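# Load six desk flasks into incubator, close both doors

## Task

Move every one of the six flasks on the desk onto incubator shelves. Each must rest flat and directly on a shelf (not on another flask), keep the side facing up that faced up on the desk, and have nothing sticking out beyond the shelf's front edge. Afterwards, close the inner glass door fully, rotate its latch to horizontal, and close the outer door fully. Flasks that were already inside must also finish lying flat on shelves, unstacked and with their original side up. Failure if any flask touches the floor, if either incubator door is slammed while opening or closing, or if the robot falls over or ends up tilted.

## Robot and tools

ROBOT. TidyBot++: a mobile base (0.54 m long, 0.50 m wide, 0.38 m tall) on four driven casters, carrying one seven-joint arm with a two-finger gripper. The shoulder sits 0.12 m ahead of the base centre at 0.68 m height. Segments: upper arm 0.42 m, forearm 0.31 m, hand 0.31 m. The arm starts folded, hand down, reaching up to 0.08 m ahead of the base, with the elbow up to 1.15 m high. A downward-pointing hand can reach about 0.94 m high, and only near the base. Cameras: base_camera (fixed on the base, 644x364) and wrist_camera (fisheye, 644x476, looking along the hand).

FRAMES. All positions are metres. Base frame: origin on the floor below the base centre, x ahead, y to the left, z up. hand_pose and hand_target use this frame and give the point between the finger pads. The hand's own z axis runs out along the fingers, and the fingers close along its y axis. Odometry frame: the base frame as it was at scene start. base_odometry counts wheel rotation, so slip shows up as travel. Its heading is in radians, left positive, range -3.142 to 3.142. base_tilt is in degrees, positive when leaning forward or right.

move. Runs one action and returns state plus images. Keys:
- base: one object with any of translate_m (-2 to 2 m, forward positive), strafe_m (-2 to 2 m, left positive) and rotate_rad (-6.3 to 6.3 rad, counter-clockwise seen from above positive). These are offsets measured from where the base reported itself last, along its axes at command start, not absolute positions.
- joints: one object of absolute targets by name, radians. joint_1_rad, joint_3_rad, joint_5_rad and joint_7_rad accept any angle and take the shorter way round, so send steps under half a turn. Limits: joint_2_rad ±2.249, joint_4_rad ±2.579, joint_6_rad ±2.099. joint_1 positive turns clockwise from above, opposite to heading. gripper_pos runs 0 (open, about 85 mm gap) to 1 (closed, squeezing 100 to 150 N per finger).
- target: one flat list of seven numbers, an absolute hand pose in the base frame: x, y, z in metres, then quaternion qw, qx, qy, qz. When target is given, joints may hold only gripper_pos.
- speeds: one object capping top speed for this action only: translate_m and strafe_m 0.05 to 0.5 m/s, rotate_rad 0.1 to 1.57 rad/s. For a combined drive-and-strafe give only one of the two.
- cameras: list of base_camera, wrist_camera or all. [] returns no images.
- blocking: true (default) returns when everything rests, false returns in about half a second while motion continues. A new move overrides only the parts it names.
With no action keys, move just reports.

wait(seconds 0 to 10, cameras) lets time pass and reports. stop(cameras) brakes all running motions. zoom_image(camera, region [x0, y0, x1, y1] in pixels, at most 504x504) enlarges part of that camera's latest image. finished_scene(scene) takes the current scene number and ends the scene; it cannot be undone.

RESULT LINES. "move" is done, or the worst status. base_status, joint_status and hand_status say: moving, done, off_target (resting short and maybe still pushing), contact_stop, time_out, not_followed, torque_fault or limit_stop_at_motor_heat. "joint command not followed" or "pose unreachable" means a built-in check withheld the arm, usually self-collision, with a "cause:" line. hand_status done usually puts the hand within about 3 cm of the pose. To fix residual error, add (wanted minus hand_pose) to the last target. To hold a loaded hand still, resend hand_target, not hand_pose. motor_effort gives percent of maximum torque, with the peak of the last action in brackets. "earlier move" reports a non-blocking move. on_its_own lists things the robot did unasked. "Motor temperatures" lists each arm joint. MOTOR HOT appears at 60 °C. At 75 °C an OVER-TEMPERATURE FAULT lets the arm sink for 30 to 60 s. "ARM HIT" marks a hard hit against the base or the arm itself. pictures names the images in order.

SEQUENCE NOTES. After a refused call, or an unasked stop (contact_stop, time_out, torque fault), the rest of the reply's move, wait and finished_scene calls are skipped. Under a load the arm sags. Do not command a loaded joint to its current reading. Out-of-reach targets wander for up to 10 s and end in time_out. Low, close, forward-pointing targets go astray or drive the arm into the base. Nothing keeps the arm off the base.

AVOID. Letting any flask reach the floor, dropping or releasing moving objects, and swinging either door fast enough to slam it. Also avoid catching the arm on furniture above about 0.6 m while driving, and big sideways swings of an outstretched arm. Either can tip the robot; backing off or retracting the arm rights it. Hard pushes can cause torque faults: joints 1 to 4 fault at 104.5 N m, joints 5 to 7 at 51.3 N m. Also avoid excessive force on the gripper and long stretched or loaded holds that heat motors. A blocked base keeps pushing until it times out.

Each tool is called after "Request:" as name(argument=value, ...) on one line, values as JSON.

## Session

I'll start by looking at the scene.

Request:
move()

Scene clock: 0.00 s.
Motor temperatures (°C): [40 38 35 37 35 45 46]
base_odometry: x=+0.000 y=+0.000 heading=+0.000
base_tilt: forward=-0.2 right=+0.6
base_status: not commanded
joint_positions: joint_1_rad=+0.003 joint_2_rad=-0.303 joint_3_rad=+3.115 joint_4_rad=-2.551 joint_5_rad=+0.022 joint_6_rad=-0.876 joint_7_rad=+1.596 gripper_pos=+0.000
joint_status: not commanded
motor_effort: joint_1_rad=+0 joint_2_rad=-2 joint_3_rad=+1 joint_4_rad=+14 joint_5_rad=+1 joint_6_rad=+2 joint_7_rad=+0
hand_pose: x=+0.2438 y=-0.0020 z=+0.5751 quat_wxyz=(+0.013, +0.999, +0.031, +0.009) (m; base frame)
hand_target: x=+0.2440 y=-0.0020 z=+0.5753 quat_wxyz=(+0.013, +0.999, +0.031, +0.009) (m; base frame)
hand_status: not commanded
pictures: base_camera, wrist_camera

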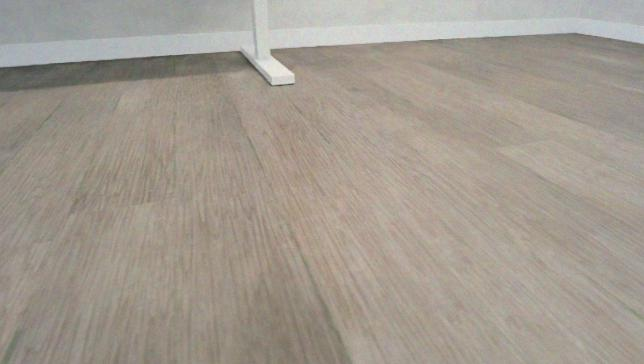

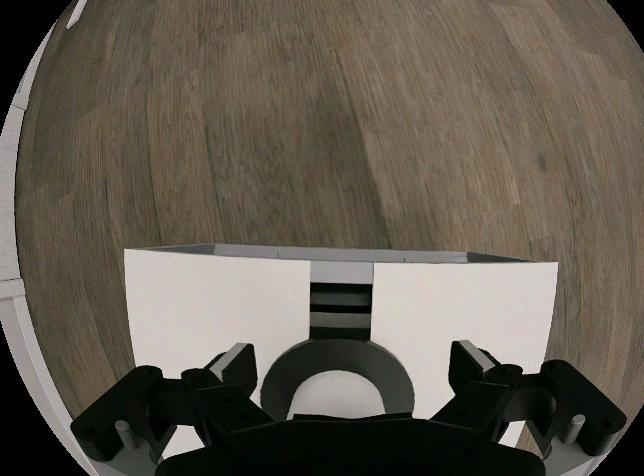

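Request:
move(joints={"joint_6_rad": 0.60})

Scene clock: 3.57 s.
Motor temperatures (°C): [40 38 35 37 35 45 46]
move: done
base_odometry: x=+0.000 y=+0.000 heading=+0.000
base_tilt: forward=-0.2 right=+0.6
base_status: not commanded
joint_positions: joint_1_rad=+0.003 joint_2_rad=-0.303 joint_3_rad=+3.115 joint_4_rad=-2.552 joint_5_rad=+0.022 joint_6_rad=+0.539 joint_7_rad=+1.596 gripper_pos=+0.000
joint_status: all done
motor_effort: joint_1_rad=+1(1) joint_2_rad=-7(8) joint_3_rad=+1(1) joint_4_rad=+19(19) joint_5_rad=+1(2) joint_6_rad=+10(10) joint_7_rad=+0(1)
hand_pose: x=+0.5459 y=+0.0156 z=+0.8427 quat_wxyz=(+0.006, +0.754, +0.031, +0.656) (m; base frame)
hand_target: x=+0.5484 y=+0.0162 z=+0.8624 quat_wxyz=(+0.006, +0.733, +0.031, +0.679) (m; base frame)
hand_status: not commanded
pictures: base_camera, wrist_camera
camera_calibration:
wrist_camera: T_world_to_cam=[[0.0853367, -0.99581, 0.0328744, -0.0485701], [-0.135229, -0.0442654, -0.989825, 0.969126], [0.987133, 0.0800228, -0.13844, -0.285436], [0, 0, 0, 1]] pos_world=[0.416963, 0.0173737, 0.921346]

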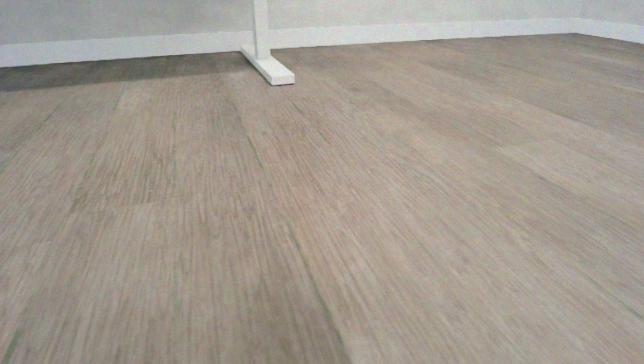

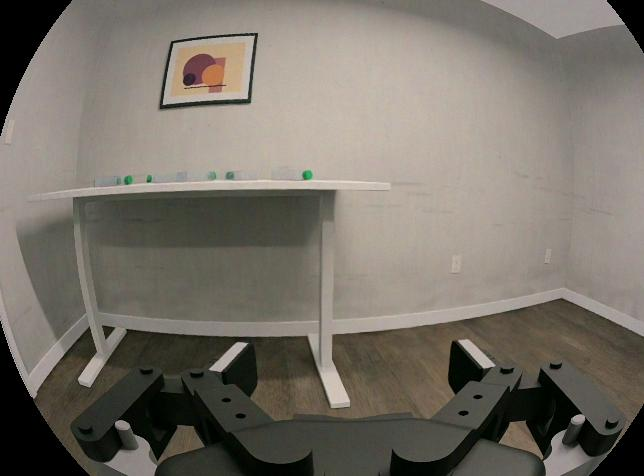

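Request:
zoom_image(camera="wrist_camera", region=[20, 140, 400, 230])

Request:
move(base={"rotate_rad": 1.0})

Request:
move(base={"rotate_rad": 1.0})

Request:
move(base={"rotate_rad": 1.2})

Request:
move(base={"rotate_rad": 1.5})

Scaled by 1.326.

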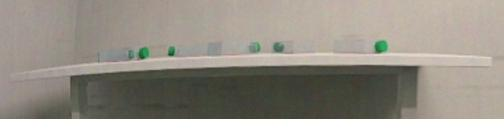

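Scene clock: 5.97 s.
Motor temperatures (°C): [40 38 35 37 35 45 46]
move: done
base_odometry: x=+0.000 y=+0.000 heading=+1.000
base_tilt: forward=-0.2 right=+0.6
base_status: done
joint_positions: joint_1_rad=+0.003 joint_2_rad=-0.303 joint_3_rad=+3.115 joint_4_rad=-2.552 joint_5_rad=+0.022 joint_6_rad=+0.539 joint_7_rad=+1.596 gripper_pos=+0.000
joint_status: not commanded
motor_effort: joint_1_rad=+1(2) joint_2_rad=-7(8) joint_3_rad=+0(2) joint_4_rad=+18(19) joint_5_rad=+0(2) joint_6_rad=+9(10) joint_7_rad=+0(1)
hand_pose: x=+0.5459 y=+0.0156 z=+0.8428 quat_wxyz=(+0.006, +0.754, +0.031, +0.656) (m; base frame)
hand_target: x=+0.5484 y=+0.0162 z=+0.8624 quat_wxyz=(+0.006, +0.733, +0.031, +0.679) (m; base frame)
hand_status: not commanded
pictures: base_camera, wrist_camera
camera_calibration:
wrist_camera: T_world_to_cam=[[0.0853334, -0.99581, 0.0328759, -0.0485701], [-0.135132, -0.0442586, -0.989839, 0.969097], [0.987146, 0.0800237, -0.138342, -0.285532], [0, 0, 0, 1]] pos_world=[0.416962, 0.0173736, 0.921346]

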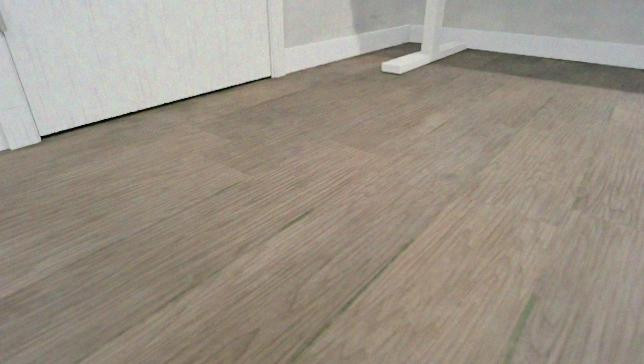

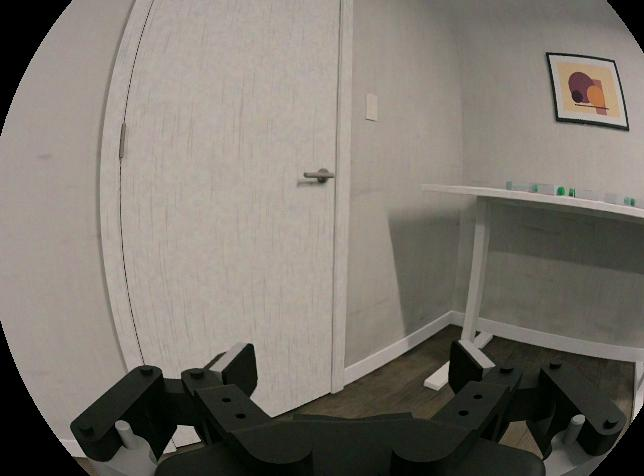

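Scene clock: 7.87 s.
Motor temperatures (°C): [40 38 35 37 35 45 46]
move: done
base_odometry: x=+0.000 y=+0.000 heading=+1.999
base_tilt: forward=-0.2 right=+0.6
base_status: done
joint_positions: joint_1_rad=+0.003 joint_2_rad=-0.303 joint_3_rad=+3.115 joint_4_rad=-2.552 joint_5_rad=+0.022 joint_6_rad=+0.539 joint_7_rad=+1.596 gripper_pos=+0.000
joint_status: not commanded
motor_effort: joint_1_rad=+0(2) joint_2_rad=-7(8) joint_3_rad=+1(2) joint_4_rad=+19(19) joint_5_rad=+1(1) joint_6_rad=+10(10) joint_7_rad=+0(2)
hand_pose: x=+0.5459 y=+0.0156 z=+0.8428 quat_wxyz=(+0.006, +0.754, +0.031, +0.656) (m; base frame)
hand_target: x=+0.5484 y=+0.0162 z=+0.8624 quat_wxyz=(+0.006, +0.733, +0.031, +0.679) (m; base frame)
hand_status: not commanded
pictures: base_camera, wrist_camera
camera_calibration:
wrist_camera: T_world_to_cam=[[0.0853334, -0.99581, 0.0328759, -0.0485701], [-0.135132, -0.0442586, -0.989839, 0.969097], [0.987146, 0.0800237, -0.138342, -0.285532], [0, 0, 0, 1]] pos_world=[0.416962, 0.0173736, 0.921346]

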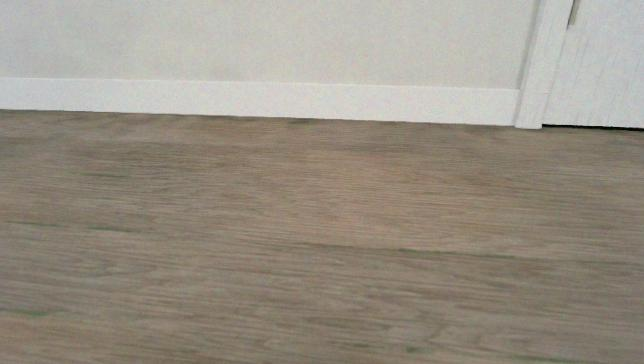

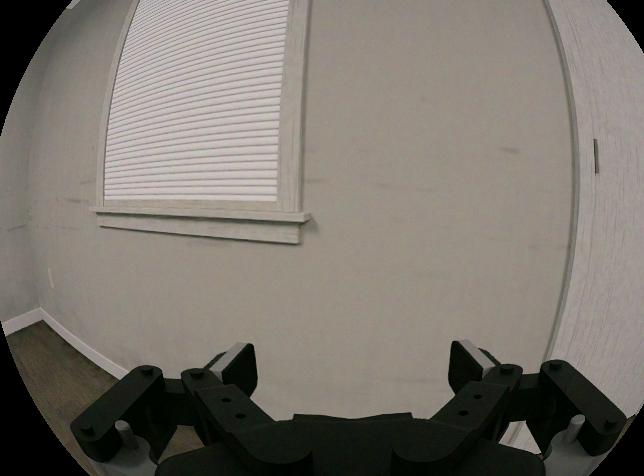

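Scene clock: 9.90 s.
Motor temperatures (°C): [40 37 35 37 35 45 46]
move: done
base_odometry: x=+0.000 y=+0.000 heading=-3.084
base_tilt: forward=-0.2 right=+0.6
base_status: done
joint_positions: joint_1_rad=+0.003 joint_2_rad=-0.303 joint_3_rad=+3.115 joint_4_rad=-2.552 joint_5_rad=+0.022 joint_6_rad=+0.539 joint_7_rad=+1.596 gripper_pos=+0.000
joint_status: not commanded
motor_effort: joint_1_rad=+1(2) joint_2_rad=-8(8) joint_3_rad=+1(2) joint_4_rad=+18(19) joint_5_rad=+1(2) joint_6_rad=+10(10) joint_7_rad=+0(1)
hand_pose: x=+0.5459 y=+0.0156 z=+0.8428 quat_wxyz=(+0.006, +0.754, +0.031, +0.656) (m; base frame)
hand_target: x=+0.5484 y=+0.0162 z=+0.8624 quat_wxyz=(+0.006, +0.733, +0.031, +0.679) (m; base frame)
hand_status: not commanded
pictures: base_camera, wrist_camera
camera_calibration:
wrist_camera: T_world_to_cam=[[0.0853334, -0.99581, 0.0328759, -0.0485701], [-0.135132, -0.0442586, -0.989839, 0.969097], [0.987146, 0.0800237, -0.138342, -0.285532], [0, 0, 0, 1]] pos_world=[0.416962, 0.0173736, 0.921346]

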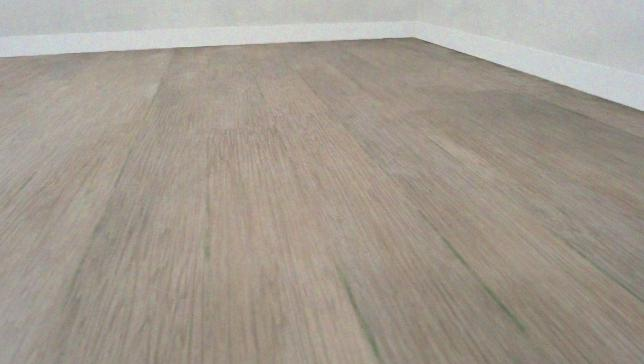

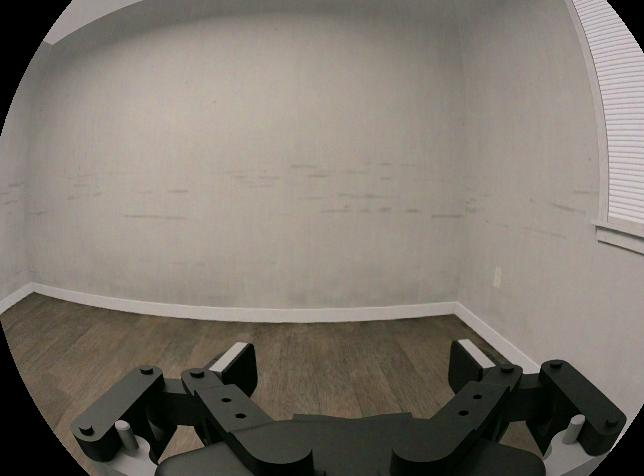

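Scene clock: 12.17 s.
Motor temperatures (°C): [40 37 35 37 35 45 46]
move: done
base_odometry: x=+0.000 y=+0.000 heading=-1.585
base_tilt: forward=-0.2 right=+0.6
base_status: done
joint_positions: joint_1_rad=+0.003 joint_2_rad=-0.303 joint_3_rad=+3.115 joint_4_rad=-2.552 joint_5_rad=+0.022 joint_6_rad=+0.539 joint_7_rad=+1.596 gripper_pos=+0.000
joint_status: not commanded
motor_effort: joint_1_rad=+1(2) joint_2_rad=-7(8) joint_3_rad=+1(2) joint_4_rad=+18(19) joint_5_rad=+1(2) joint_6_rad=+10(11) joint_7_rad=+0(1)
hand_pose: x=+0.5459 y=+0.0156 z=+0.8428 quat_wxyz=(+0.006, +0.754, +0.031, +0.656) (m; base frame)
hand_target: x=+0.5484 y=+0.0162 z=+0.8624 quat_wxyz=(+0.006, +0.733, +0.031, +0.679) (m; base frame)
hand_status: not commanded
pictures: base_camera, wrist_camera
camera_calibration:
wrist_camera: T_world_to_cam=[[0.0853344, -0.99581, 0.0328833, -0.0485805], [-0.135131, -0.044266, -0.989838, 0.969196], [0.987146, 0.0800237, -0.138342, -0.285518], [0, 0, 0, 1]] pos_world=[0.416962, 0.0173737, 0.921446]

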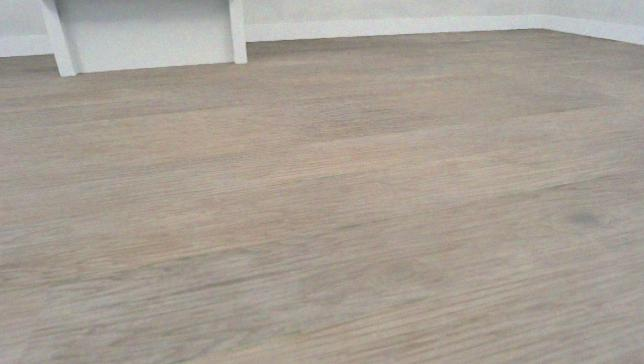

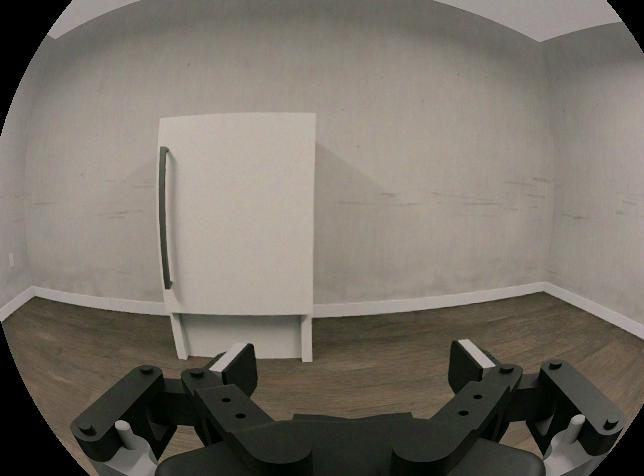

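Request:
zoom_image(camera="wrist_camera", region=[120, 90, 360, 380])

Scaled by 1.738.

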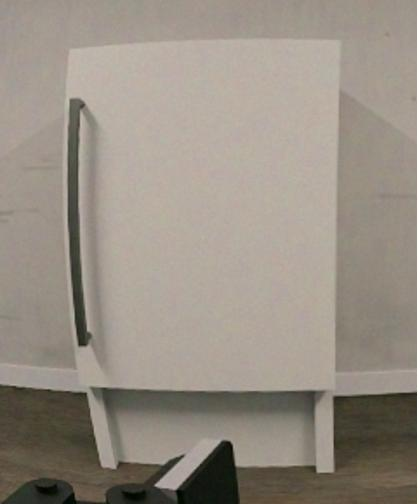

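Request:
move(base={"translate_m": 0.6, "strafe_m": 0.26, "rotate_rad": 0.336})

Scene clock: 22.37 s.
Motor temperatures (°C): [39 37 35 37 35 45 46]
move: done
base_odometry: x=+0.252 y=-0.604 heading=-1.248
base_tilt: forward=-0.2 right=+0.6
base_status: done
joint_positions: joint_1_rad=+0.003 joint_2_rad=-0.302 joint_3_rad=+3.115 joint_4_rad=-2.552 joint_5_rad=+0.022 joint_6_rad=+0.541 joint_7_rad=+1.596 gripper_pos=+0.000
joint_status: not commanded
motor_effort: joint_1_rad=+1(2) joint_2_rad=-7(9) joint_3_rad=+1(2) joint_4_rad=+18(19) joint_5_rad=+1(2) joint_6_rad=+10(10) joint_7_rad=+0(1)
hand_pose: x=+0.5463 y=+0.0156 z=+0.8426 quat_wxyz=(+0.006, +0.754, +0.031, +0.656) (m; base frame)
hand_target: x=+0.5484 y=+0.0162 z=+0.8624 quat_wxyz=(+0.006, +0.733, +0.031, +0.679) (m; base frame)
hand_status: not commanded
pictures: base_camera, wrist_camera
camera_calibration:
wrist_camera: T_world_to_cam=[[0.0854138, -0.995806, 0.0327812, -0.0485394], [-0.134938, -0.0441599, -0.98987, 0.968984], [0.987166, 0.0801251, -0.138144, -0.286034], [0, 0, 0, 1]] pos_world=[0.417262, 0.0173729, 0.921245]

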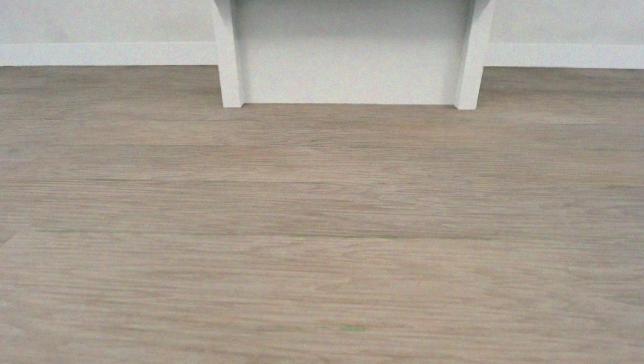

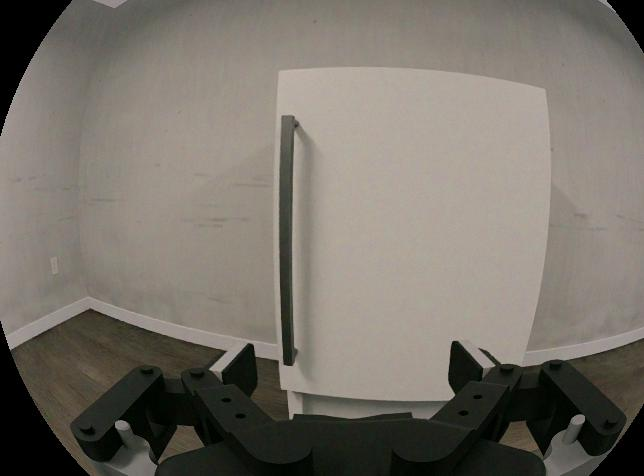

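Request:
zoom_image(camera="wrist_camera", region=[240, 90, 360, 210])

Request:
zoom_image(camera="wrist_camera", region=[240, 300, 360, 420])

Scaled by 4.200.

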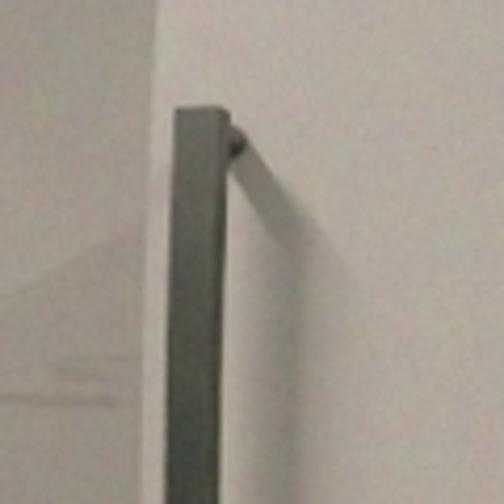

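Scaled by 4.200.

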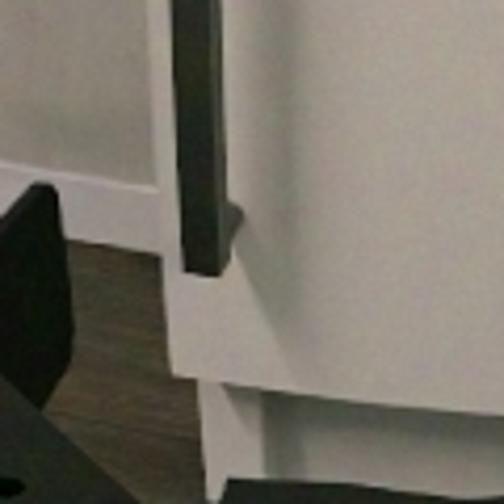

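Request:
move(joints={"joint_1_rad": 0.0, "joint_2_rad": 0.487, "joint_3_rad": 3.1416, "joint_4_rad": -2.4155, "joint_5_rad": 0.0, "joint_6_rad": 1.33, "joint_7_rad": 1.5708}, base={"translate_m": 0.25, "strafe_m": 0.18})

Scene clock: 32.23 s.
Motor temperatures (°C): [39 37 35 37 35 45 46]
move: done
base_odometry: x=+0.502 y=-0.784 heading=-1.249
base_tilt: forward=-0.2 right=+0.6
base_status: done
joint_positions: joint_1_rad=+0.003 joint_2_rad=+0.469 joint_3_rad=+3.119 joint_4_rad=-2.437 joint_5_rad=+0.022 joint_6_rad=+1.266 joint_7_rad=+1.596 gripper_pos=+0.000
joint_status: all done
motor_effort: joint_1_rad=+1(3) joint_2_rad=-26(27) joint_3_rad=+0(2) joint_4_rad=+9(20) joint_5_rad=+1(2) joint_6_rad=+9(11) joint_7_rad=+1(2)
hand_pose: x=+0.6927 y=+0.0168 z=+0.7303 quat_wxyz=(-0.006, +0.731, +0.021, +0.682) (m; base frame)
hand_target: x=+0.7016 y=+0.0013 z=+0.7477 quat_wxyz=(+0.000, +0.708, +0.000, +0.707) (m; base frame)
hand_status: not commanded
pictures: base_camera, wrist_camera
camera_calibration:
wrist_camera: T_world_to_cam=[[0.0865304, -0.99623, 0.00624022, -0.0375884], [-0.0658705, -0.0119712, -0.997756, 0.835028], [0.994069, 0.0859253, -0.066658, -0.503237], [0, 0, 0, 1]] pos_world=[0.558509, 0.0157904, 0.799844]

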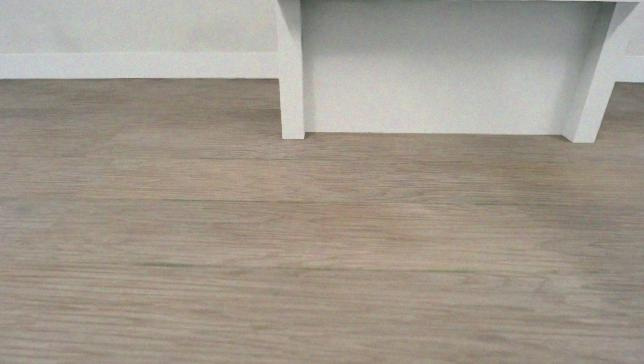

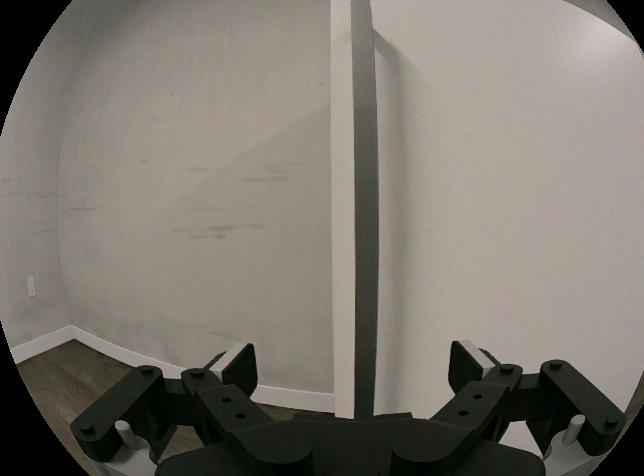

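Request:
move(base={"translate_m": 0.12, "strafe_m": 0.05, "rotate_rad": -0.06})

Scene clock: 36.23 s.
Motor temperatures (°C): [39 37 35 37 35 45 46]
move: done
base_odometry: x=+0.587 y=-0.882 heading=-1.309
base_tilt: forward=-0.1 right=+0.5
base_status: done
joint_positions: joint_1_rad=+0.001 joint_2_rad=+0.476 joint_3_rad=+3.130 joint_4_rad=-2.427 joint_5_rad=+0.022 joint_6_rad=+1.270 joint_7_rad=+1.596 gripper_pos=+0.000
joint_status: not commanded
motor_effort: joint_1_rad=+1(3) joint_2_rad=-27(28) joint_3_rad=+0(2) joint_4_rad=+9(11) joint_5_rad=+0(2) joint_6_rad=+9(11) joint_7_rad=+0(1)
hand_pose: x=+0.6967 y=+0.0126 z=+0.7313 quat_wxyz=(-0.002, +0.728, +0.020, +0.685) (m; base frame)
hand_target: x=+0.7016 y=+0.0013 z=+0.7477 quat_wxyz=(+0.000, +0.708, +0.000, +0.707) (m; base frame)
hand_status: not commanded
pictures: base_camera, wrist_camera
camera_calibration:
wrist_camera: T_world_to_cam=[[0.0786637, -0.996834, 0.0116108, -0.0405927], [-0.0589213, -0.0162756, -0.99813, 0.831619], [0.995158, 0.0778324, -0.0600151, -0.512305], [0, 0, 0, 1]] pos_world=[0.562018, 0.0129449, 0.799789]

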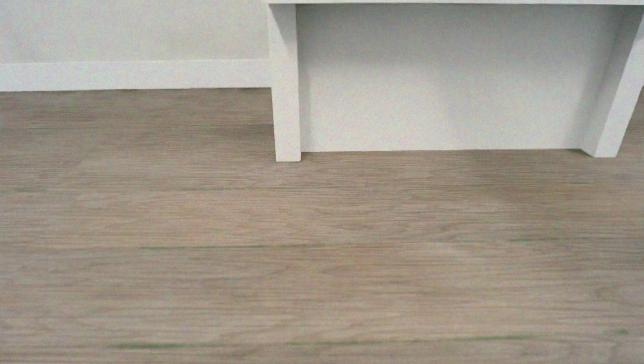

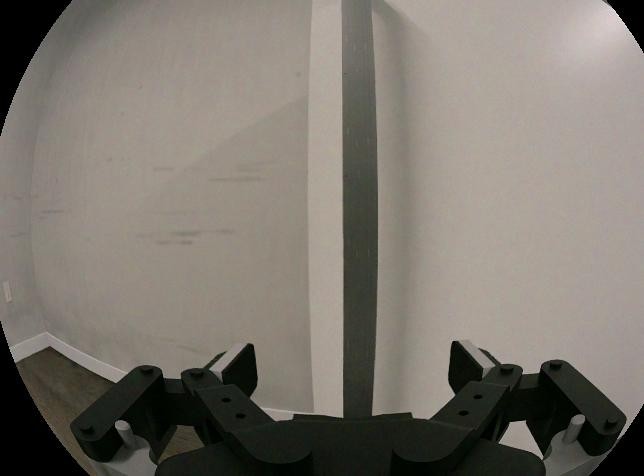

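Request:
move(base={"translate_m": 0.12}, speeds={"translate_m": 0.15})

Scene clock: 39.80 s.
Motor temperatures (°C): [39 37 35 37 35 45 46]
move: done
base_odometry: x=+0.618 y=-0.998 heading=-1.309
base_tilt: forward=-0.1 right=+0.6
base_status: done
joint_positions: joint_1_rad=+0.001 joint_2_rad=+0.476 joint_3_rad=+3.130 joint_4_rad=-2.426 joint_5_rad=+0.022 joint_6_rad=+1.270 joint_7_rad=+1.596 gripper_pos=+0.000
joint_status: not commanded
motor_effort: joint_1_rad=+1(2) joint_2_rad=-26(28) joint_3_rad=-1(1) joint_4_rad=+9(10) joint_5_rad=+0(1) joint_6_rad=+10(11) joint_7_rad=+0(1)
hand_pose: x=+0.6968 y=+0.0126 z=+0.7313 quat_wxyz=(-0.002, +0.728, +0.020, +0.685) (m; base frame)
hand_target: x=+0.7016 y=+0.0013 z=+0.7477 quat_wxyz=(+0.000, +0.708, +0.000, +0.707) (m; base frame)
hand_status: not commanded
pictures: base_camera, wrist_camera
camera_calibration:
wrist_camera: T_world_to_cam=[[0.0786469, -0.996836, 0.0115444, -0.0405459], [-0.0584234, -0.0161692, -0.998161, 0.831372], [0.995189, 0.0778278, -0.0595101, -0.512925], [0, 0, 0, 1]] pos_world=[0.562217, 0.0129447, 0.799786]

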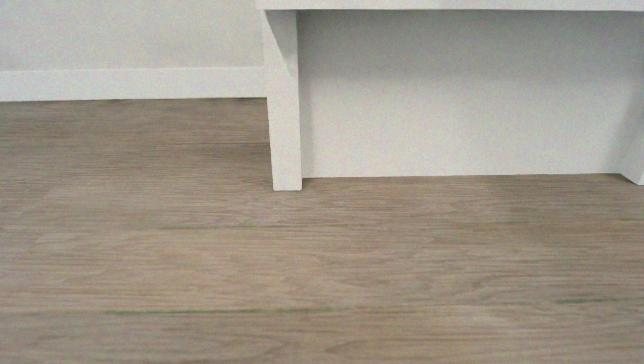

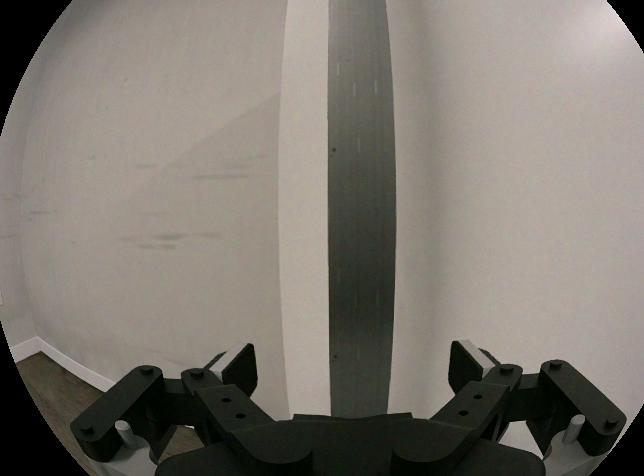

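Request:
move(base={"translate_m": 0.018}, speeds={"translate_m": 0.1})

Request:
move(joints={"gripper_pos": 1.0})

Scene clock: 41.17 s.
Motor temperatures (°C): [39 37 35 36 35 45 46]
move: done
base_odometry: x=+0.623 y=-1.016 heading=-1.309
base_tilt: forward=-0.1 right=+0.6
base_status: done
joint_positions: joint_1_rad=+0.001 joint_2_rad=+0.480 joint_3_rad=+3.130 joint_4_rad=-2.423 joint_5_rad=+0.022 joint_6_rad=+1.270 joint_7_rad=+1.596 gripper_pos=+0.000
joint_status: not commanded
motor_effort: joint_1_rad=+1(2) joint_2_rad=-26(28) joint_3_rad=+0(1) joint_4_rad=+9(10) joint_5_rad=+1(1) joint_6_rad=+9(10) joint_7_rad=+0(1)
hand_pose: x=+0.6981 y=+0.0127 z=+0.7308 quat_wxyz=(-0.002, +0.728, +0.020, +0.685) (m; base frame)
hand_target: x=+0.7016 y=+0.0013 z=+0.7477 quat_wxyz=(+0.000, +0.708, +0.000, +0.707) (m; base frame)
hand_status: not commanded
pictures: base_camera, wrist_camera
camera_calibration:
wrist_camera: T_world_to_cam=[[0.0786431, -0.996836, 0.0115839, -0.0406639], [-0.057924, -0.0161694, -0.99819, 0.830682], [0.995219, 0.0778298, -0.0590123, -0.514562], [0, 0, 0, 1]] pos_world=[0.563416, 0.0129447, 0.799284]

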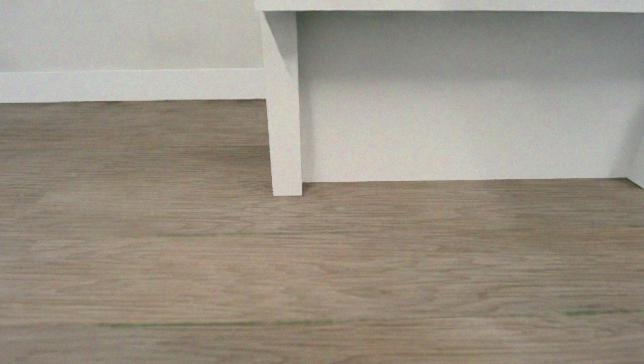

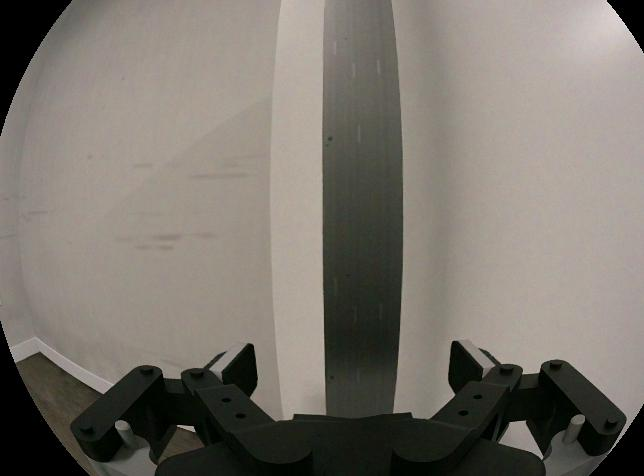

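Scene clock: 42.27 s.
Motor temperatures (°C): [39 37 35 36 35 45 46]
move: off_target
base_odometry: x=+0.623 y=-1.015 heading=-1.309
base_tilt: forward=-0.1 right=+0.6
base_status: not commanded
joint_positions: joint_1_rad=+0.002 joint_2_rad=+0.479 joint_3_rad=+3.133 joint_4_rad=-2.424 joint_5_rad=+0.016 joint_6_rad=+1.272 joint_7_rad=+1.596 gripper_pos=+0.736
joint_status: gripper_pos off_target (ended at +0.736, target +1.000)
motor_effort: joint_1_rad=+1(5) joint_2_rad=-27(27) joint_3_rad=+0(4) joint_4_rad=+10(12) joint_5_rad=+3(5) joint_6_rad=+10(11) joint_7_rad=+2(3)
hand_pose: x=+0.6979 y=+0.0094 z=+0.7309 quat_wxyz=(+0.001, +0.728, +0.017, +0.685) (m; base frame)
hand_target: x=+0.7016 y=+0.0013 z=+0.7477 quat_wxyz=(+0.000, +0.708, +0.000, +0.707) (m; base frame)
hand_status: not commanded
pictures: base_camera, wrist_camera
camera_calibration:
wrist_camera: T_world_to_cam=[[0.0702099, -0.997469, 0.011213, -0.0377349], [-0.0575852, -0.0152747, -0.998224, 0.830456], [0.995869, 0.0694395, -0.0585119, -0.514796], [0, 0, 0, 1]] pos_world=[0.563141, 0.0107927, 0.799282]

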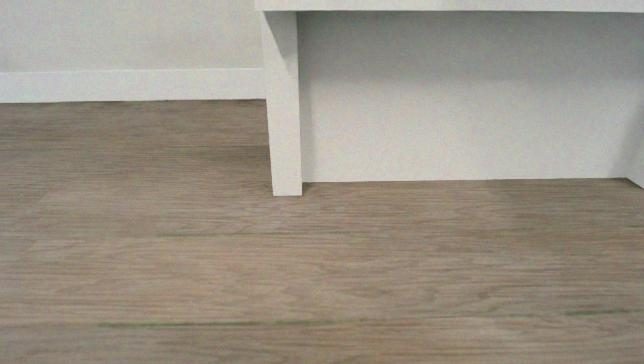

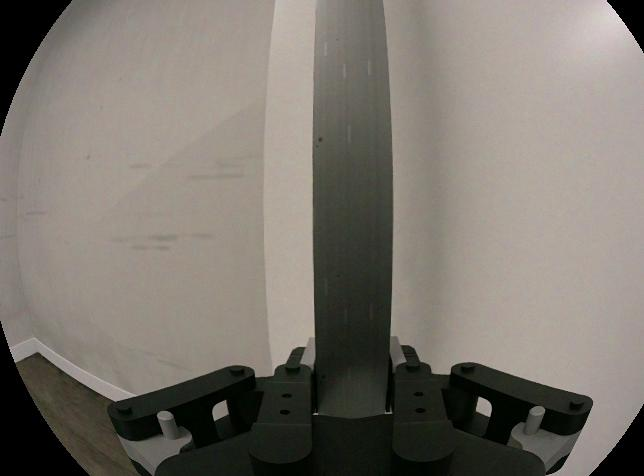

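Request:
move(base={"translate_m": -0.055, "strafe_m": -0.07, "rotate_rad": 0.0873}, speeds={"translate_m": 0.1, "rotate_rad": 0.1})

Scene clock: 46.00 s.
Motor temperatures (°C): [39 37 34 36 35 45 46]
move: done
base_odometry: x=+0.541 y=-0.980 heading=-1.221
base_tilt: forward=-0.2 right=+0.6
base_status: done
joint_positions: joint_1_rad=+0.000 joint_2_rad=+0.479 joint_3_rad=+3.136 joint_4_rad=-2.437 joint_5_rad=+0.008 joint_6_rad=+1.287 joint_7_rad=+1.596 gripper_pos=+0.737
joint_status: not commanded
motor_effort: joint_1_rad=+0(5) joint_2_rad=-27(38) joint_3_rad=+0(4) joint_4_rad=+10(14) joint_5_rad=+2(8) joint_6_rad=+10(16) joint_7_rad=+1(3)
hand_pose: x=+0.6940 y=+0.0066 z=+0.7308 quat_wxyz=(+0.004, +0.727, +0.014, +0.686) (m; base frame)
hand_target: x=+0.7016 y=+0.0013 z=+0.7477 quat_wxyz=(+0.000, +0.708, +0.000, +0.707) (m; base frame)
hand_status: not commanded
pictures: base_camera, wrist_camera
camera_calibration:
wrist_camera: T_world_to_cam=[[0.0617391, -0.998033, 0.0108653, -0.0340796], [-0.0551296, -0.0142794, -0.998377, 0.828529], [0.996569, 0.0610399, -0.0559028, -0.513142], [0, 0, 0, 1]] pos_world=[0.559161, 0.00914042, 0.798869]

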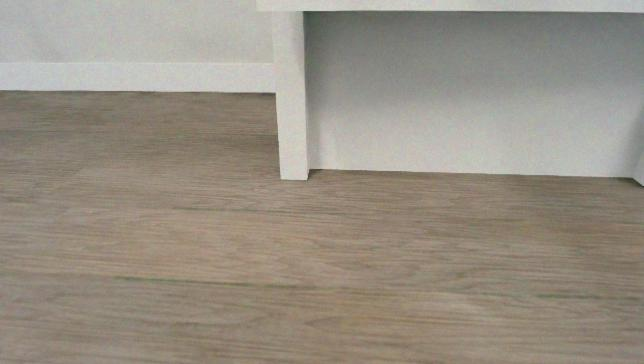

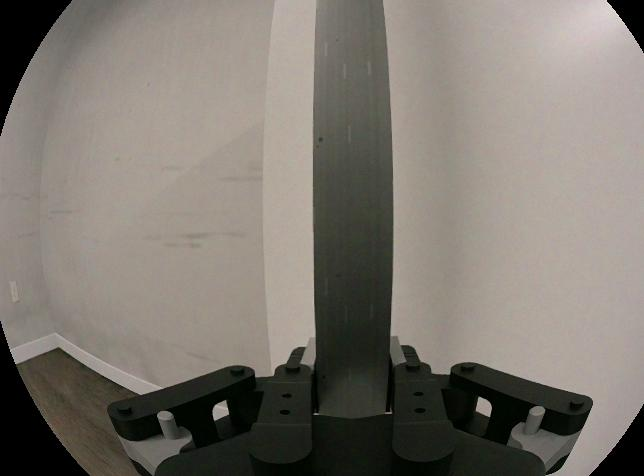

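Request:
move(base={"translate_m": -0.104, "strafe_m": -0.144, "rotate_rad": 0.1745}, speeds={"translate_m": 0.1, "rotate_rad": 0.1}, cameras=["wrist_camera"])

Request:
move(base={"translate_m": -0.104, "strafe_m": -0.144, "rotate_rad": 0.1745}, speeds={"translate_m": 0.1, "rotate_rad": 0.1})

Scene clock: 49.50 s.
Motor temperatures (°C): [39 37 34 36 35 45 46]
move: done
base_odometry: x=+0.370 y=-0.932 heading=-1.046
base_tilt: forward=-0.2 right=+0.6
base_status: done
joint_positions: joint_1_rad=-0.005 joint_2_rad=+0.482 joint_3_rad=+3.136 joint_4_rad=-2.432 joint_5_rad=+0.007 joint_6_rad=+1.287 joint_7_rad=+1.596 gripper_pos=+0.737
joint_status: not commanded
motor_effort: joint_1_rad=+1(5) joint_2_rad=-27(30) joint_3_rad=+0(4) joint_4_rad=+10(14) joint_5_rad=+2(6) joint_6_rad=+11(14) joint_7_rad=+1(3)
hand_pose: x=+0.6958 y=+0.0092 z=+0.7309 quat_wxyz=(+0.002, +0.726, +0.015, +0.687) (m; base frame)
hand_target: x=+0.7016 y=+0.0013 z=+0.7477 quat_wxyz=(+0.000, +0.708, +0.000, +0.707) (m; base frame)
hand_status: not commanded
pictures: wrist_camera
camera_calibration:
wrist_camera: T_world_to_cam=[[0.0656985, -0.997784, 0.0105667, -0.0340875], [-0.0531924, -0.0140766, -0.998485, 0.827435], [0.996421, 0.0650369, -0.0539993, -0.516341], [0, 0, 0, 1]] pos_world=[0.560746, 0.0112167, 0.798659]

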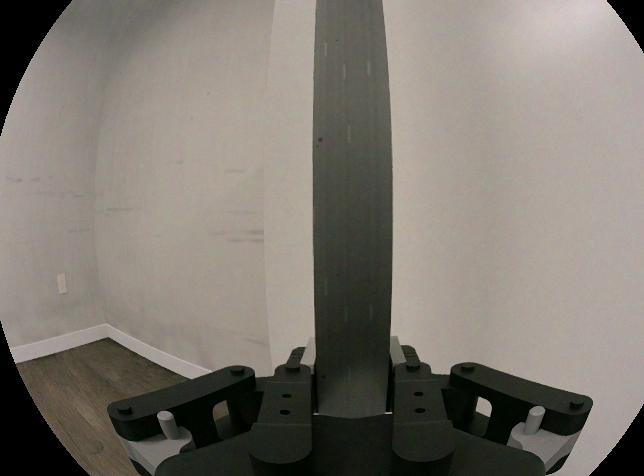

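Scene clock: 51.87 s.
Motor temperatures (°C): [39 37 34 36 35 45 46]
move: done
base_odometry: x=+0.193 y=-0.914 heading=-0.871
base_tilt: forward=-0.2 right=+0.6
base_status: done
joint_positions: joint_1_rad=-0.008 joint_2_rad=+0.484 joint_3_rad=+3.135 joint_4_rad=-2.430 joint_5_rad=+0.007 joint_6_rad=+1.287 joint_7_rad=+1.596 gripper_pos=+0.737
joint_status: not commanded
motor_effort: joint_1_rad=+2(6) joint_2_rad=-27(29) joint_3_rad=+1(5) joint_4_rad=+10(14) joint_5_rad=+1(6) joint_6_rad=+10(13) joint_7_rad=+2(3)
hand_pose: x=+0.6964 y=+0.0114 z=+0.7309 quat_wxyz=(+0.001, +0.726, +0.016, +0.687) (m; base frame)
hand_target: x=+0.7016 y=+0.0013 z=+0.7477 quat_wxyz=(+0.000, +0.708, +0.000, +0.707) (m; base frame)
hand_status: not commanded
pictures: base_camera, wrist_camera
camera_calibration:
wrist_camera: T_world_to_cam=[[0.0692649, -0.997548, 0.010014, -0.0341139], [-0.0525767, -0.0136745, -0.998523, 0.827067], [0.996212, 0.0686361, -0.053395, -0.517447], [0, 0, 0, 1]] pos_world=[0.561334, 0.012795, 0.798558]

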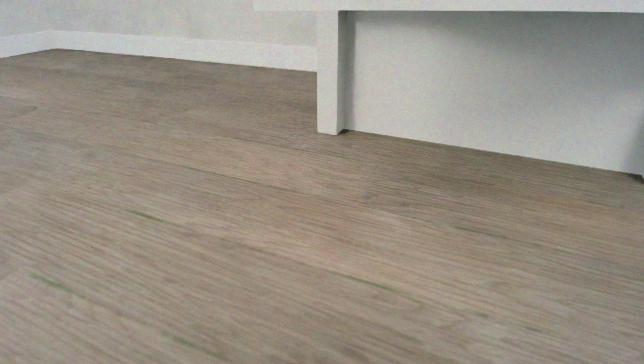

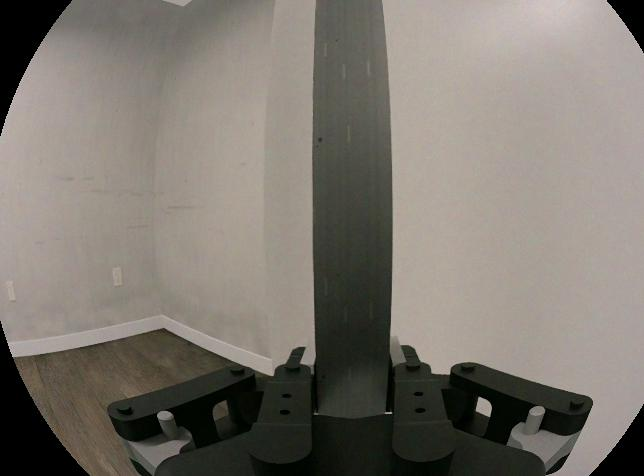

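Request:
move(base={"translate_m": -0.104, "strafe_m": -0.144, "rotate_rad": 0.1745}, speeds={"translate_m": 0.12, "rotate_rad": 0.12}, cameras=[])

Request:
move(base={"translate_m": -0.104, "strafe_m": -0.144, "rotate_rad": 0.1745}, speeds={"translate_m": 0.12, "rotate_rad": 0.12}, cameras=[])

Request:
move(base={"translate_m": -0.104, "strafe_m": -0.144, "rotate_rad": 0.1745}, speeds={"translate_m": 0.12, "rotate_rad": 0.12})

Scene clock: 55.23 s.
Motor temperatures (°C): [39 37 34 36 35 45 46]
move: done
base_odometry: x=+0.016 y=-0.928 heading=-0.695
base_tilt: forward=-0.1 right=+0.6
base_status: done
joint_positions: joint_1_rad=-0.010 joint_2_rad=+0.484 joint_3_rad=+3.133 joint_4_rad=-2.429 joint_5_rad=+0.006 joint_6_rad=+1.287 joint_7_rad=+1.596 gripper_pos=+0.737
joint_status: not commanded
motor_effort: joint_1_rad=+4(7) joint_2_rad=-28(30) joint_3_rad=+2(6) joint_4_rad=+11(14) joint_5_rad=+0(6) joint_6_rad=+11(12) joint_7_rad=+1(3)
hand_pose: x=+0.6966 y=+0.0129 z=+0.7309 quat_wxyz=(+0.000, +0.726, +0.017, +0.687) (m; base frame)
hand_target: x=+0.7016 y=+0.0013 z=+0.7477 quat_wxyz=(+0.000, +0.708, +0.000, +0.707) (m; base frame)
hand_status: not commanded
pictures: none
No camera images: "cameras" was empty.

Scene clock: 57.33 s.
Motor temperatures (°C): [39 37 34 36 35 45 46]
move: done
base_odometry: x=-0.156 y=-0.971 heading=-0.520
base_tilt: forward=-0.2 right=+0.6
base_status: done
joint_positions: joint_1_rad=-0.011 joint_2_rad=+0.485 joint_3_rad=+3.132 joint_4_rad=-2.429 joint_5_rad=+0.006 joint_6_rad=+1.288 joint_7_rad=+1.596 gripper_pos=+0.737
joint_status: not commanded
motor_effort: joint_1_rad=+4(8) joint_2_rad=-27(31) joint_3_rad=+3(6) joint_4_rad=+11(14) joint_5_rad=+0(6) joint_6_rad=+11(12) joint_7_rad=+1(2)
hand_pose: x=+0.6968 y=+0.0141 z=+0.7309 quat_wxyz=(-0.001, +0.726, +0.017, +0.687) (m; base frame)
hand_target: x=+0.7016 y=+0.0013 z=+0.7477 quat_wxyz=(+0.000, +0.708, +0.000, +0.707) (m; base frame)
hand_status: not commanded
pictures: none
No camera images: "cameras" was empty.

Scene clock: 59.43 s.
Motor temperatures (°C): [39 37 34 36 35 45 46]
move: done
base_odometry: x=-0.318 y=-1.045 heading=-0.345
base_tilt: forward=-0.2 right=+0.5
base_status: done
joint_positions: joint_1_rad=-0.012 joint_2_rad=+0.485 joint_3_rad=+3.131 joint_4_rad=-2.428 joint_5_rad=+0.006 joint_6_rad=+1.288 joint_7_rad=+1.596 gripper_pos=+0.737
joint_status: not commanded
motor_effort: joint_1_rad=+3(8) joint_2_rad=-28(31) joint_3_rad=+1(6) joint_4_rad=+11(14) joint_5_rad=+1(5) joint_6_rad=+11(13) joint_7_rad=+1(2)
hand_pose: x=+0.6969 y=+0.0151 z=+0.7309 quat_wxyz=(-0.002, +0.726, +0.018, +0.688) (m; base frame)
hand_target: x=+0.7016 y=+0.0013 z=+0.7477 quat_wxyz=(+0.000, +0.708, +0.000, +0.707) (m; base frame)
hand_status: not commanded
pictures: base_camera, wrist_camera
camera_calibration:
wrist_camera: T_world_to_cam=[[0.0754746, -0.997113, 0.00833425, -0.0335464], [-0.0519031, -0.0122752, -0.998577, 0.826674], [0.995796, 0.0749346, -0.0526797, -0.518556], [0, 0, 0, 1]] pos_world=[0.561814, 0.0155558, 0.798459]

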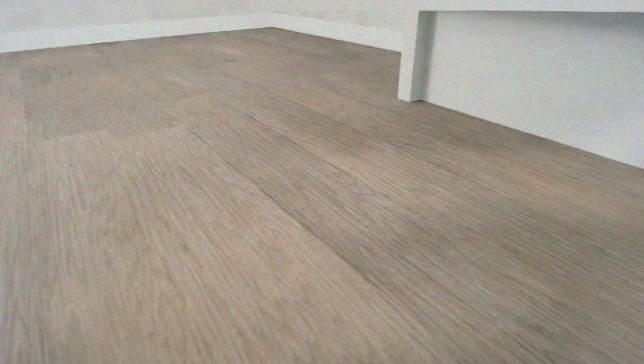

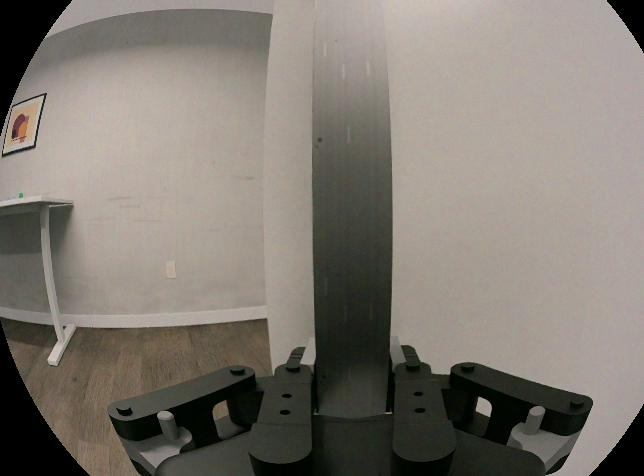

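Request:
move(base={"translate_m": -0.104, "strafe_m": -0.144, "rotate_rad": 0.1745}, speeds={"translate_m": 0.12, "rotate_rad": 0.12}, cameras=[])

Request:
move(base={"translate_m": -0.104, "strafe_m": -0.144, "rotate_rad": 0.1745}, speeds={"translate_m": 0.12, "rotate_rad": 0.12}, cameras=[])

Request:
move(base={"translate_m": -0.104, "strafe_m": -0.144, "rotate_rad": 0.1745}, speeds={"translate_m": 0.12, "rotate_rad": 0.12}, cameras=["base_camera", "wrist_camera"])

Scene clock: 62.23 s.
Motor temperatures (°C): [39 37 34 36 35 45 46]
move: done
base_odometry: x=-0.465 y=-1.145 heading=-0.170
base_tilt: forward=-0.1 right=+0.6
base_status: done
joint_positions: joint_1_rad=-0.011 joint_2_rad=+0.485 joint_3_rad=+3.131 joint_4_rad=-2.428 joint_5_rad=+0.008 joint_6_rad=+1.288 joint_7_rad=+1.596 gripper_pos=+0.737
joint_status: not commanded
motor_effort: joint_1_rad=+3(8) joint_2_rad=-27(31) joint_3_rad=+1(6) joint_4_rad=+10(13) joint_5_rad=-1(6) joint_6_rad=+11(12) joint_7_rad=+1(2)
hand_pose: x=+0.6968 y=+0.0155 z=+0.7309 quat_wxyz=(-0.002, +0.726, +0.018, +0.688) (m; base frame)
hand_target: x=+0.7016 y=+0.0013 z=+0.7477 quat_wxyz=(+0.000, +0.708, +0.000, +0.707) (m; base frame)
hand_status: not commanded
pictures: none
No camera images: "cameras" was empty.

Scene clock: 64.30 s.
Motor temperatures (°C): [39 37 34 36 35 45 46]
move: done
base_odometry: x=-0.592 y=-1.270 heading=+0.005
base_tilt: forward=-0.2 right=+0.6
base_status: done
joint_positions: joint_1_rad=-0.010 joint_2_rad=+0.485 joint_3_rad=+3.131 joint_4_rad=-2.428 joint_5_rad=+0.010 joint_6_rad=+1.288 joint_7_rad=+1.596 gripper_pos=+0.737
joint_status: not commanded
motor_effort: joint_1_rad=+3(7) joint_2_rad=-28(31) joint_3_rad=+3(6) joint_4_rad=+11(13) joint_5_rad=-1(6) joint_6_rad=+11(12) joint_7_rad=+1(2)
hand_pose: x=+0.6970 y=+0.0153 z=+0.7309 quat_wxyz=(-0.002, +0.726, +0.019, +0.688) (m; base frame)
hand_target: x=+0.7016 y=+0.0013 z=+0.7477 quat_wxyz=(+0.000, +0.708, +0.000, +0.707) (m; base frame)
hand_status: not commanded
pictures: none
No camera images: "cameras" was empty.

Scene clock: 66.37 s.
Motor temperatures (°C): [39 37 34 36 35 45 46]
move: done
base_odometry: x=-0.695 y=-1.414 heading=+0.181
base_tilt: forward=-0.1 right=+0.6
base_status: done
joint_positions: joint_1_rad=-0.009 joint_2_rad=+0.487 joint_3_rad=+3.131 joint_4_rad=-2.426 joint_5_rad=+0.011 joint_6_rad=+1.288 joint_7_rad=+1.596 gripper_pos=+0.737
joint_status: not commanded
motor_effort: joint_1_rad=+2(7) joint_2_rad=-27(31) joint_3_rad=+1(5) joint_4_rad=+9(12) joint_5_rad=-1(6) joint_6_rad=+11(13) joint_7_rad=+1(2)
hand_pose: x=+0.6977 y=+0.0149 z=+0.7310 quat_wxyz=(-0.002, +0.726, +0.019, +0.688) (m; base frame)
hand_target: x=+0.7016 y=+0.0013 z=+0.7477 quat_wxyz=(+0.000, +0.708, +0.000, +0.707) (m; base frame)
hand_status: not commanded
pictures: base_camera, wrist_camera
camera_calibration:
wrist_camera: T_world_to_cam=[[0.0776116, -0.996939, 0.00940476, -0.0359745], [-0.0507045, -0.013368, -0.998624, 0.825982], [0.995693, 0.0770279, -0.0515869, -0.520173], [0, 0, 0, 1]] pos_world=[0.562606, 0.0152451, 0.79835]

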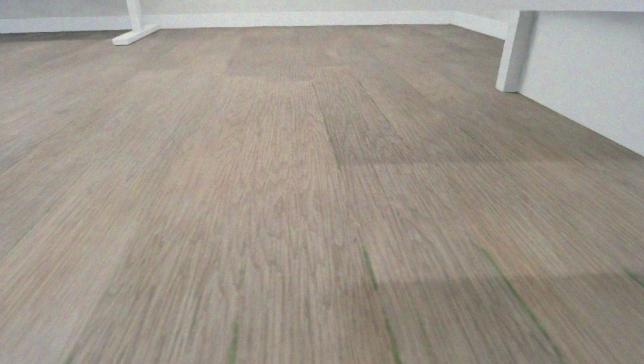

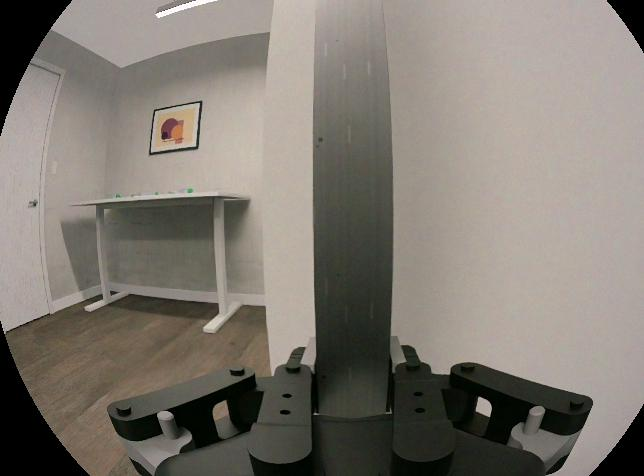

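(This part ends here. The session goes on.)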